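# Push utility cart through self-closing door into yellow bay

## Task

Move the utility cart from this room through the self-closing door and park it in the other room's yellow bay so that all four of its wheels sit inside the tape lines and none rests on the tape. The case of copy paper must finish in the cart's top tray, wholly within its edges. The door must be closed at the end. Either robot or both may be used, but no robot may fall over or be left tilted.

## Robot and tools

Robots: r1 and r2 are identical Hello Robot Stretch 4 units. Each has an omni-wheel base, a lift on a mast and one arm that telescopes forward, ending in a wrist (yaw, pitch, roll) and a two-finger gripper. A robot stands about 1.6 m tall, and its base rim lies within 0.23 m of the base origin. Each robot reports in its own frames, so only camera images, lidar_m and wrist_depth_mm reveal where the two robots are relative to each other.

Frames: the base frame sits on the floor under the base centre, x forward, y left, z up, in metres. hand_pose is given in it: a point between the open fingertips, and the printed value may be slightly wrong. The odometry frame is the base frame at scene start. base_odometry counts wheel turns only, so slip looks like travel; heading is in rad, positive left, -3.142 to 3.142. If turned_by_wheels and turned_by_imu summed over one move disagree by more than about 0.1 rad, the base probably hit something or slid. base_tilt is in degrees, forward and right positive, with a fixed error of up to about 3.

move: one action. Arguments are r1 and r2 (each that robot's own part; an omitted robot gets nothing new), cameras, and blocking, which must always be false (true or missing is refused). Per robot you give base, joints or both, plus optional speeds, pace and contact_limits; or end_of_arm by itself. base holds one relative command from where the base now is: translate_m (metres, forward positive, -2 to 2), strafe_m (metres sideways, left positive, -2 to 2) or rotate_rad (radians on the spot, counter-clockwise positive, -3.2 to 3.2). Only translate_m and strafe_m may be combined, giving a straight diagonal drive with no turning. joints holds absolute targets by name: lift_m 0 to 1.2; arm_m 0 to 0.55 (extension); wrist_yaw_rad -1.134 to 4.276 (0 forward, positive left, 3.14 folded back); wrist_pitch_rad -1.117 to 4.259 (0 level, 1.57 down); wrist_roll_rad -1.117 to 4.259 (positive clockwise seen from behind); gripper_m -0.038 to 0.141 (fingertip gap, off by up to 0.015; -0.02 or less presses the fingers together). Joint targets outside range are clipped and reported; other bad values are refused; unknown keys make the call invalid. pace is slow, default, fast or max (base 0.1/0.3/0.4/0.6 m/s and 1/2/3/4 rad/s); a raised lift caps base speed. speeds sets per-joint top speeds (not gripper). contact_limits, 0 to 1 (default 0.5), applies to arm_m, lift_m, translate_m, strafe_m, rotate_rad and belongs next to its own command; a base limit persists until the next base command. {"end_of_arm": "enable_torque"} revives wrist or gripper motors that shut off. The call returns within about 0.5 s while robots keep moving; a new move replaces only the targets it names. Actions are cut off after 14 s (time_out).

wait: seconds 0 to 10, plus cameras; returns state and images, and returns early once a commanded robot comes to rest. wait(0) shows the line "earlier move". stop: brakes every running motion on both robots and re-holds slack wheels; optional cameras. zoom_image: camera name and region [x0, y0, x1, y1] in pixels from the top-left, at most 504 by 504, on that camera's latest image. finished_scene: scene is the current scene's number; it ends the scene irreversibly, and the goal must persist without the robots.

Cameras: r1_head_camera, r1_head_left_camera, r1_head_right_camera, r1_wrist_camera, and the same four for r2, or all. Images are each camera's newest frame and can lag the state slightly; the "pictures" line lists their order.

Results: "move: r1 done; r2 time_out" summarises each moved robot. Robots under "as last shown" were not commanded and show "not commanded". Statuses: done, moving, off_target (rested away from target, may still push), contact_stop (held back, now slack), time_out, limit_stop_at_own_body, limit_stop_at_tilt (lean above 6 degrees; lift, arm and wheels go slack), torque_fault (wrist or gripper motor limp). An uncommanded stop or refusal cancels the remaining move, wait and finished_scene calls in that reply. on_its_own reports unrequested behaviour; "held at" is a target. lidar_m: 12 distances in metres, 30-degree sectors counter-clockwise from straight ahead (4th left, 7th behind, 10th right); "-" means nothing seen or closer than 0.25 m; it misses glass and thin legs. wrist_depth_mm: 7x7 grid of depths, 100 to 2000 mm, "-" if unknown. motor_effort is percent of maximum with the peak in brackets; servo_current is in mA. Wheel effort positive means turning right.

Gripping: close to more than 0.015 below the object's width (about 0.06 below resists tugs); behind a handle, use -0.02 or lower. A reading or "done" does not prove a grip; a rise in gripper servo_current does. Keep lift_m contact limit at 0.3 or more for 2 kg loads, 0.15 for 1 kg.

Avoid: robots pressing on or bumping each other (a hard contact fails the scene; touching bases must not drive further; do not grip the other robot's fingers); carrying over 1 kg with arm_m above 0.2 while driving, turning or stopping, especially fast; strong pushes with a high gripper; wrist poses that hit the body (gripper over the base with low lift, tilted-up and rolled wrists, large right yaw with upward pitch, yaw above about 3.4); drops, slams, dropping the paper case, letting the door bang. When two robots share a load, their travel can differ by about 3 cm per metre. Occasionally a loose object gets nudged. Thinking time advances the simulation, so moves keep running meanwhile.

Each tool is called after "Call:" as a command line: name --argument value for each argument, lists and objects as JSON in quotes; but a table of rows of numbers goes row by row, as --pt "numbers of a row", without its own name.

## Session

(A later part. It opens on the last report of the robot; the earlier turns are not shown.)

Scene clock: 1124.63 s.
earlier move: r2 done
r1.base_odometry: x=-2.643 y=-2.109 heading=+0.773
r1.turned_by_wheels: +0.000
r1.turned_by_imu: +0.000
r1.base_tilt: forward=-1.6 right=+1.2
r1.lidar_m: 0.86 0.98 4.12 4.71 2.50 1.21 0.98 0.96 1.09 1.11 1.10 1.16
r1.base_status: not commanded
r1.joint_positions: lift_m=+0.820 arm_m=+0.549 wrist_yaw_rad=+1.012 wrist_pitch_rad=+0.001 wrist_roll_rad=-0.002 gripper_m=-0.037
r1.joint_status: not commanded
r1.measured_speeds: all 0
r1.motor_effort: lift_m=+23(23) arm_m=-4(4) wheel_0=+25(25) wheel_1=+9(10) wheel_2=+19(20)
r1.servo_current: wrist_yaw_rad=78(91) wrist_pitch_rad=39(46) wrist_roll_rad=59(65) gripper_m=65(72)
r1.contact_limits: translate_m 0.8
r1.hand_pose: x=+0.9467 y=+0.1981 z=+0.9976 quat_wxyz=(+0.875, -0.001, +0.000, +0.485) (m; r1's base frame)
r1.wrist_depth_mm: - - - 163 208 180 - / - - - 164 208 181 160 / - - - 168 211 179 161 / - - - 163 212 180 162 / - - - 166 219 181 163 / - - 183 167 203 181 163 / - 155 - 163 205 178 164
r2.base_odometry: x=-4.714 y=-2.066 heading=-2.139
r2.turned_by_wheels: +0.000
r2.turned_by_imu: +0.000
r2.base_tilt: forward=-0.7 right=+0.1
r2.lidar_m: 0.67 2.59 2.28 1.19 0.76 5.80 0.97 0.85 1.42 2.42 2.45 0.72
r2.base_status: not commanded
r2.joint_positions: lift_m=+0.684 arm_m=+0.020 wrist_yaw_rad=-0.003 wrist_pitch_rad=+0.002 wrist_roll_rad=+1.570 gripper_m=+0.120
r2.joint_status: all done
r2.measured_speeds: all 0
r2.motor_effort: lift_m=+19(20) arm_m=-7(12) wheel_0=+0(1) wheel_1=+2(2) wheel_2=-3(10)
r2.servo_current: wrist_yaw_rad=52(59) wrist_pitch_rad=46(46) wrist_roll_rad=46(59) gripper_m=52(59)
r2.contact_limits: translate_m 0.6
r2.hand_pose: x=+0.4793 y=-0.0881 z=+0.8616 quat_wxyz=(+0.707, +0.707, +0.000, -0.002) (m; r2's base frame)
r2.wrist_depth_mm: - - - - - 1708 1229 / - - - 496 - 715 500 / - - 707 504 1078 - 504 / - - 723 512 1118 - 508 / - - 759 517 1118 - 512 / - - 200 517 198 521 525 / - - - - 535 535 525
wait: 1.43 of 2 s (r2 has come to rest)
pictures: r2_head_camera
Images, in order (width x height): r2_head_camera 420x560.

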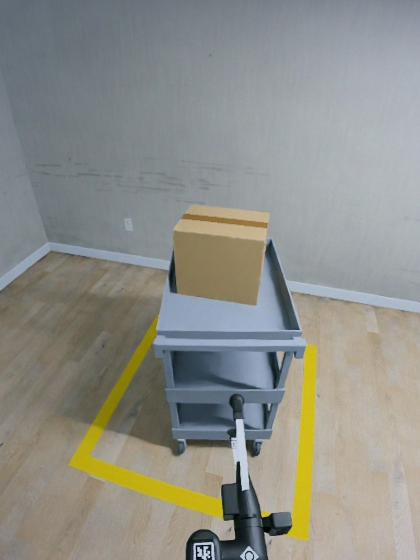

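Call:
move --r1 '{"joints":{"gripper_m":0.06}}' --blocking false --cameras '[]'

Call:
wait --seconds 1 --cameras '[]'

Call:
move --r1 '{"base":{"translate_m":-0.14,"strafe_m":-0.22},"contact_limits":{"strafe_m":0.8}}' --blocking false --cameras '[]'

Call:
wait --seconds 3 --cameras '["r1_head_camera","r1_head_right_camera"]'

Scene clock: 1134.67 s.
move: r1 moving
r1.base_odometry: x=-2.643 y=-2.109 heading=+0.773
r1.turned_by_wheels: +0.000
r1.turned_by_imu: -0.001
r1.base_tilt: forward=-1.6 right=+1.3
r1.lidar_m: 0.90 1.00 4.10 4.72 2.48 1.19 0.97 0.96 1.05 1.09 1.09 1.17
r1.base_status: not commanded
r1.joint_positions: lift_m=+0.820 arm_m=+0.549 wrist_yaw_rad=+1.012 wrist_pitch_rad=+0.001 wrist_roll_rad=-0.002 gripper_m=-0.012
r1.joint_status: gripper_m moving
r1.measured_speeds: translate_m=+0.000 strafe_m=-0.001 rotate_rad=-0.004 lift_m=+0.000 arm_m=+0.000 wrist_yaw_rad=+0.000 wrist_pitch_rad=+0.000 wrist_roll_rad=+0.000
r1.motor_effort: lift_m=+23(23) arm_m=-4(4) wheel_0=+24(25) wheel_1=+9(10) wheel_2=+19(20)
r1.servo_current: wrist_yaw_rad=91(91) wrist_pitch_rad=46(46) wrist_roll_rad=59(72) gripper_m=52(72)
r1.contact_limits: translate_m 0.8
r1.hand_pose: x=+0.9467 y=+0.1981 z=+0.9976 quat_wxyz=(+0.875, -0.001, +0.000, +0.485) (m; r1's base frame)
r1.wrist_depth_mm: - - - 174 213 185 - / - - - 168 215 182 164 / - - - 173 215 183 166 / - - - 171 217 185 167 / - - - 171 220 185 166 / - - 186 171 209 186 167 / - - 180 169 178 182 168
r2: as last shown
r2.base_tilt: forward=-0.7 right=+0.0
r2.lidar_m: 0.70 2.55 2.27 1.13 0.76 5.83 0.98 0.84 1.41 2.43 2.47 0.71
r2.motor_effort: lift_m=+19(19) arm_m=-8(8) wheel_0=+1(1) wheel_1=+1(2) wheel_2=-3(3)
r2.servo_current: wrist_yaw_rad=39(52) wrist_pitch_rad=46(46) wrist_roll_rad=52(59) gripper_m=52(52)
r2.contact_limits: translate_m 0.6
r2.wrist_depth_mm: - - - - - 1708 1205 / - - - 496 - 715 500 / - - 707 504 1078 - 504 / - - 732 508 1118 - 512 / - - 759 517 1078 - 517 / - - 200 517 197 517 521 / - - - - 535 535 521
pictures: none
No camera images: "cameras" was empty.

Scene clock: 1135.67 s.
earlier move: r1 moving
r1.base_odometry: x=-2.643 y=-2.110 heading=+0.769
r1.turned_by_wheels: -0.003
r1.turned_by_imu: -0.004
r1.base_tilt: forward=-1.6 right=+1.3
r1.lidar_m: 1.08 3.76 4.09 4.71 2.52 1.23 0.96 0.96 1.04 1.12 1.09 1.20
r1.base_status: not commanded
r1.joint_positions: lift_m=+0.820 arm_m=+0.549 wrist_yaw_rad=+1.002 wrist_pitch_rad=+0.001 wrist_roll_rad=-0.002 gripper_m=+0.060
r1.joint_status: gripper_m moving
r1.measured_speeds: all 0
r1.motor_effort: lift_m=+23(23) arm_m=-3(4) wheel_0=+3(25) wheel_1=+2(10) wheel_2=+1(20)
r1.servo_current: wrist_yaw_rad=65(91) wrist_pitch_rad=46(46) wrist_roll_rad=46(72) gripper_m=52(72)
r1.contact_limits: translate_m 0.8
r1.hand_pose: x=+0.9485 y=+0.1960 z=+0.9976 quat_wxyz=(+0.877, -0.001, +0.000, +0.480) (m; r1's base frame)
r1.wrist_depth_mm: - - - - 364 329 290 / - - - - 366 330 293 / - - - - 368 334 293 / - - - - 373 336 297 / - - - - 320 336 291 / - - 193 - 193 338 298 / - - - 153 314 315 301
r2.base_odometry: x=-4.714 y=-2.066 heading=-2.139
r2.turned_by_wheels: +0.000
r2.turned_by_imu: +0.000
r2.base_tilt: forward=-0.7 right=+0.1
r2.lidar_m: 0.69 2.59 2.27 1.14 0.76 5.80 0.96 0.83 1.44 2.46 2.46 0.70
r2.base_status: not commanded
r2.joint_positions: lift_m=+0.684 arm_m=+0.020 wrist_yaw_rad=-0.003 wrist_pitch_rad=+0.002 wrist_roll_rad=+1.570 gripper_m=+0.120
r2.joint_status: not commanded
r2.measured_speeds: all 0
r2.motor_effort: lift_m=+19(19) arm_m=-7(8) wheel_0=+1(1) wheel_1=+1(2) wheel_2=-3(3)
r2.servo_current: wrist_yaw_rad=65(65) wrist_pitch_rad=39(46) wrist_roll_rad=46(59) gripper_m=46(59)
r2.contact_limits: translate_m 0.6
r2.hand_pose: x=+0.4793 y=-0.0881 z=+0.8616 quat_wxyz=(+0.707, +0.707, +0.000, -0.002) (m; r2's base frame)
r2.wrist_depth_mm: - - - - - 1661 1255 / - - - 496 - 715 496 / - - 699 508 1098 - 504 / - - 732 508 1138 - 508 / - - 768 517 1118 - 512 / - - 200 521 198 525 521 / - - - - 535 535 530
wait: 1.00 s; no rest
pictures: none
No camera images: "cameras" was empty.

Scene clock: 1136.17 s.
earlier move: r1 done
move: r1 moving
r1.base_odometry: x=-2.636 y=-2.140 heading=+0.770
r1.turned_by_wheels: +0.000
r1.turned_by_imu: +0.000
r1.base_tilt: forward=-1.6 right=+1.3
r1.lidar_m: 1.27 3.77 4.14 4.73 2.45 1.16 0.93 0.92 1.04 1.09 1.08 1.18
r1.base_status: translate_m moving; strafe_m moving
r1.joint_positions: lift_m=+0.820 arm_m=+0.549 wrist_yaw_rad=+1.002 wrist_pitch_rad=+0.001 wrist_roll_rad=-0.002 gripper_m=+0.060
r1.joint_status: all done
r1.measured_speeds: translate_m=-0.064 strafe_m=-0.103 rotate_rad=+0.003 lift_m=+0.000 arm_m=+0.000 wrist_yaw_rad=+0.000 wrist_pitch_rad=+0.000 wrist_roll_rad=+0.000
r1.motor_effort: lift_m=+23(23) arm_m=-3(4) wheel_0=+6(8) wheel_1=-9(9) wheel_2=+8(8)
r1.servo_current: wrist_yaw_rad=65(65) wrist_pitch_rad=52(52) wrist_roll_rad=52(65) gripper_m=46(46)
r1.contact_limits: strafe_m 0.8
r1.hand_pose: x=+0.9485 y=+0.1960 z=+0.9976 quat_wxyz=(+0.877, -0.001, +0.000, +0.480) (m; r1's base frame)
r1.wrist_depth_mm: - - - - - 466 424 / - - - - - 480 427 / - - - - - 488 433 / - - - - - 488 436 / - - - - - 496 436 / - - 193 - 189 480 436 / - - - 153 - 445 442
r2: as last shown
r2.lidar_m: 0.69 2.56 2.30 1.15 0.74 5.76 0.96 0.85 1.45 2.44 2.44 0.72
r2.servo_current: wrist_yaw_rad=59(65) wrist_pitch_rad=46(46) wrist_roll_rad=46(65) gripper_m=52(52)
r2.contact_limits: translate_m 0.6
r2.wrist_depth_mm: - - - - - 1708 1205 / - - - 496 - 715 500 / - - 707 504 1098 - 504 / - - 723 508 1098 - 512 / - - 759 517 1118 - 517 / - - 200 517 198 525 521 / - - - - 535 530 535
pictures: none
No camera images: "cameras" was empty.

Scene clock: 1138.00 s.
earlier move: r1 done
r1.base_odometry: x=-2.590 y=-2.365 heading=+0.770
r1.turned_by_wheels: +0.000
r1.turned_by_imu: -0.002
r1.base_tilt: forward=-1.6 right=+1.3
r1.lidar_m: 1.50 3.96 4.33 4.86 1.96 0.94 0.76 0.74 0.82 0.97 0.94 1.06
r1.base_status: done
r1.joint_positions: lift_m=+0.820 arm_m=+0.549 wrist_yaw_rad=+1.002 wrist_pitch_rad=+0.001 wrist_roll_rad=-0.002 gripper_m=+0.060
r1.joint_status: all done
r1.measured_speeds: all 0
r1.motor_effort: lift_m=+23(23) arm_m=-3(4) wheel_0=+2(10) wheel_1=-1(11) wheel_2=+1(8)
r1.servo_current: wrist_yaw_rad=52(72) wrist_pitch_rad=46(52) wrist_roll_rad=52(72) gripper_m=46(52)
r1.contact_limits: strafe_m 0.8
r1.hand_pose: x=+0.9485 y=+0.1960 z=+0.9976 quat_wxyz=(+0.877, -0.001, +0.000, +0.480) (m; r1's base frame)
r1.wrist_depth_mm: - - - - - - - / - - - - - - - / - - - - - - - / - - - - - - - / - - - - - - - / - - 195 - 189 - - / - - - 153 - - -
r2.base_odometry: x=-4.714 y=-2.066 heading=-2.139
r2.turned_by_wheels: +0.000
r2.turned_by_imu: +0.000
r2.base_tilt: forward=-0.7 right=+0.1
r2.lidar_m: 0.67 2.54 2.29 1.16 0.76 0.96 0.88 0.84 1.41 2.44 2.45 0.72
r2.base_status: not commanded
r2.joint_positions: lift_m=+0.684 arm_m=+0.020 wrist_yaw_rad=-0.003 wrist_pitch_rad=+0.002 wrist_roll_rad=+1.570 gripper_m=+0.120
r2.joint_status: not commanded
r2.measured_speeds: all 0
r2.motor_effort: lift_m=+19(19) arm_m=-7(8) wheel_0=+1(1) wheel_1=+1(2) wheel_2=-3(3)
r2.servo_current: wrist_yaw_rad=39(65) wrist_pitch_rad=39(52) wrist_roll_rad=39(65) gripper_m=52(59)
r2.contact_limits: translate_m 0.6
r2.hand_pose: x=+0.4793 y=-0.0881 z=+0.8616 quat_wxyz=(+0.707, +0.707, +0.000, -0.002) (m; r2's base frame)
r2.wrist_depth_mm: - - - - - 1661 1205 / - - - 500 - 715 496 / - - 699 504 1078 - 504 / - - 723 512 1118 - 508 / - - 768 512 1118 - 521 / - - 200 517 198 521 525 / - - - - 530 535 530
wait: 1.83 of 3 s (r1 has come to rest)
pictures: r1_head_camera, r1_head_right_camera
Images, in order (width x height): r1_head_camera 420x560, r1_head_right_camera 420x672.

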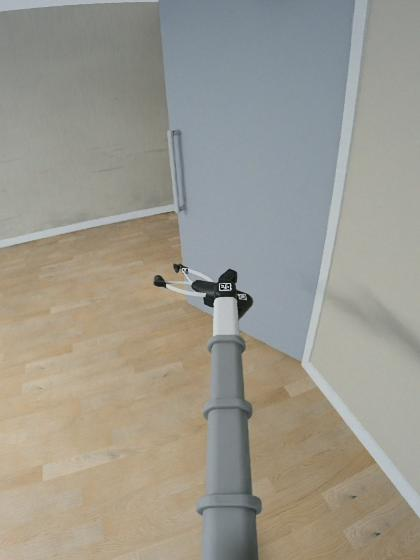

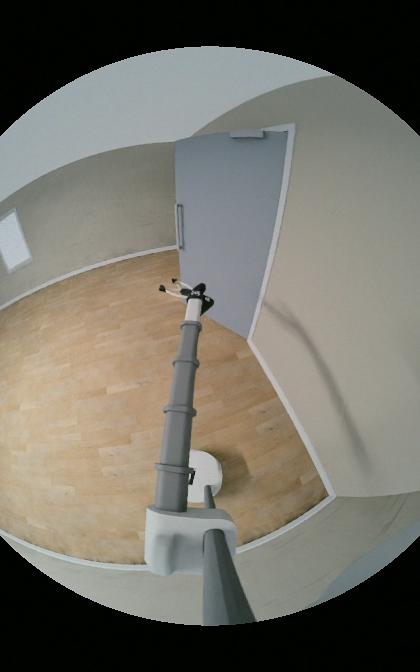

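Door is closing by itself.

Call:
wait --seconds 2 --cameras '["r1_head_camera","r1_head_left_camera","r2_head_camera"]'

Call:
zoom_image --camera "r2_head_camera" --region '[60, 180, 340, 560]'

Call:
zoom_image --camera "r1_head_left_camera" --region '[150, 80, 420, 400]'

Scene clock: 1143.50 s.
r1.base_odometry: x=-2.590 y=-2.365 heading=+0.770
r1.turned_by_wheels: +0.000
r1.turned_by_imu: +0.000
r1.base_tilt: forward=-1.6 right=+1.3
r1.lidar_m: 1.60 3.96 4.32 4.87 2.01 0.97 0.74 0.73 0.84 0.95 0.95 1.05
r1.base_status: done
r1.joint_positions: lift_m=+0.820 arm_m=+0.549 wrist_yaw_rad=+1.002 wrist_pitch_rad=+0.001 wrist_roll_rad=-0.002 gripper_m=+0.060
r1.joint_status: all done
r1.measured_speeds: all 0
r1.motor_effort: lift_m=+23(23) arm_m=-3(4) wheel_0=+1(10) wheel_1=-1(11) wheel_2=+1(8)
r1.servo_current: wrist_yaw_rad=46(72) wrist_pitch_rad=39(52) wrist_roll_rad=46(72) gripper_m=39(52)
r1.contact_limits: strafe_m 0.8
r1.hand_pose: x=+0.9485 y=+0.1960 z=+0.9976 quat_wxyz=(+0.877, -0.001, +0.000, +0.480) (m; r1's base frame)
r1.wrist_depth_mm: - - - - - - - / - - - - - - - / - - - - - - - / - - - - - - - / - - - - - - - / - - 195 - 190 - - / - - - 153 - - -
r2.base_odometry: x=-4.714 y=-2.066 heading=-2.139
r2.turned_by_wheels: +0.000
r2.turned_by_imu: +0.001
r2.base_tilt: forward=-0.7 right=+0.0
r2.lidar_m: 0.70 2.56 2.28 1.17 0.77 0.69 0.71 0.85 1.41 2.48 2.45 0.72
r2.base_status: not commanded
r2.joint_positions: lift_m=+0.684 arm_m=+0.020 wrist_yaw_rad=-0.003 wrist_pitch_rad=+0.002 wrist_roll_rad=+1.570 gripper_m=+0.120
r2.joint_status: not commanded
r2.measured_speeds: all 0
r2.motor_effort: lift_m=+19(19) arm_m=-7(8) wheel_0=+1(1) wheel_1=+1(2) wheel_2=-3(3)
r2.servo_current: wrist_yaw_rad=46(65) wrist_pitch_rad=46(52) wrist_roll_rad=39(65) gripper_m=52(59)
r2.contact_limits: translate_m 0.6
r2.hand_pose: x=+0.4793 y=-0.0881 z=+0.8616 quat_wxyz=(+0.707, +0.707, +0.000, -0.002) (m; r2's base frame)
r2.wrist_depth_mm: - - - - - 1661 1205 / - - - 496 - 715 500 / - - 707 504 1098 - 508 / - - 732 508 1118 - 508 / - - 759 521 1098 - 521 / - - 200 521 198 517 525 / - - - - 530 530 525
wait: 2.00 s; at rest from the start
pictures: r1_head_camera, r1_head_left_camera, r2_head_camera
Images, in order (width x height): r1_head_camera 420x560, r1_head_left_camera 420x672, r2_head_camera 420x560.

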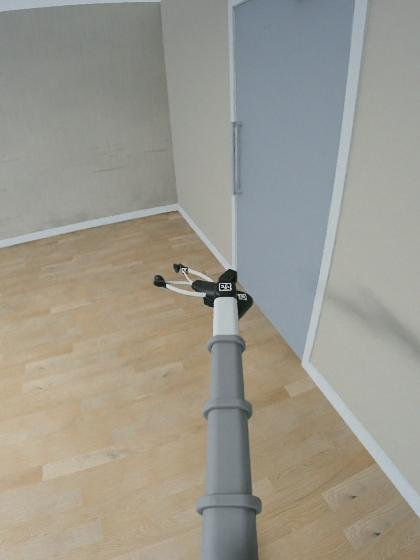

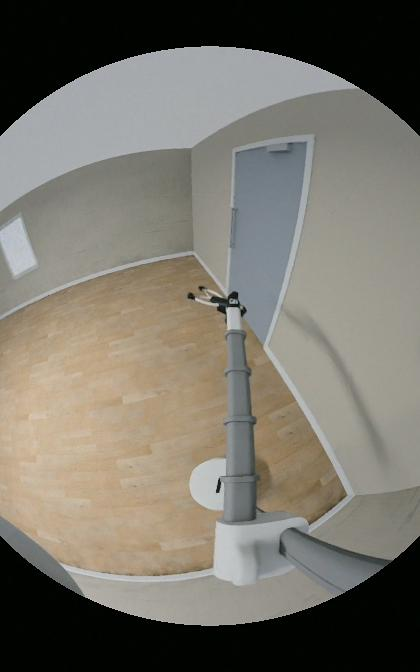

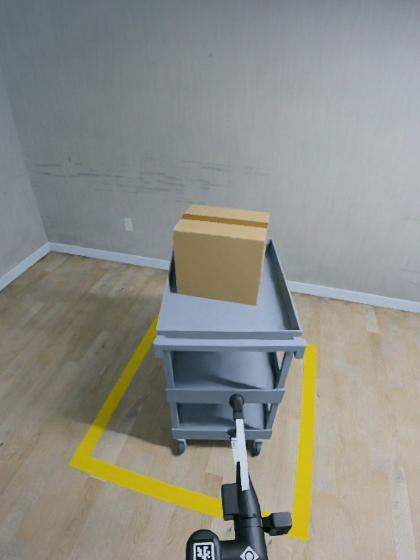

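Scaled by 1.326 from the camera's 420x560 image, which has a finer 1200x1600 frame.

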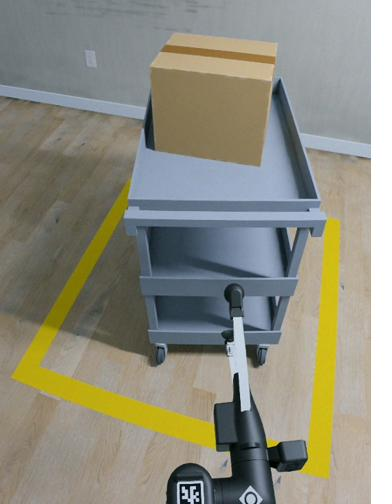

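Scaled by 1.575 from the camera's 420x672 image, which has a finer 600x960 frame.

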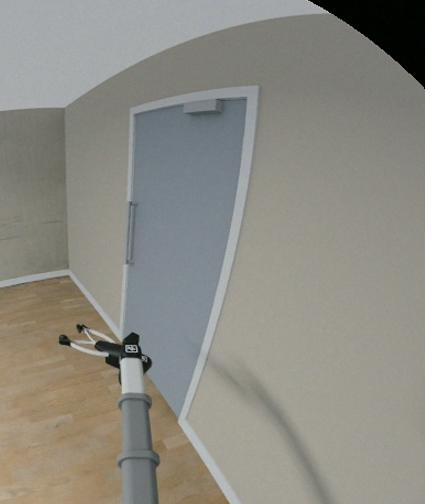

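Call:
finished_scene --scene 2

The scene is finished: the task was done.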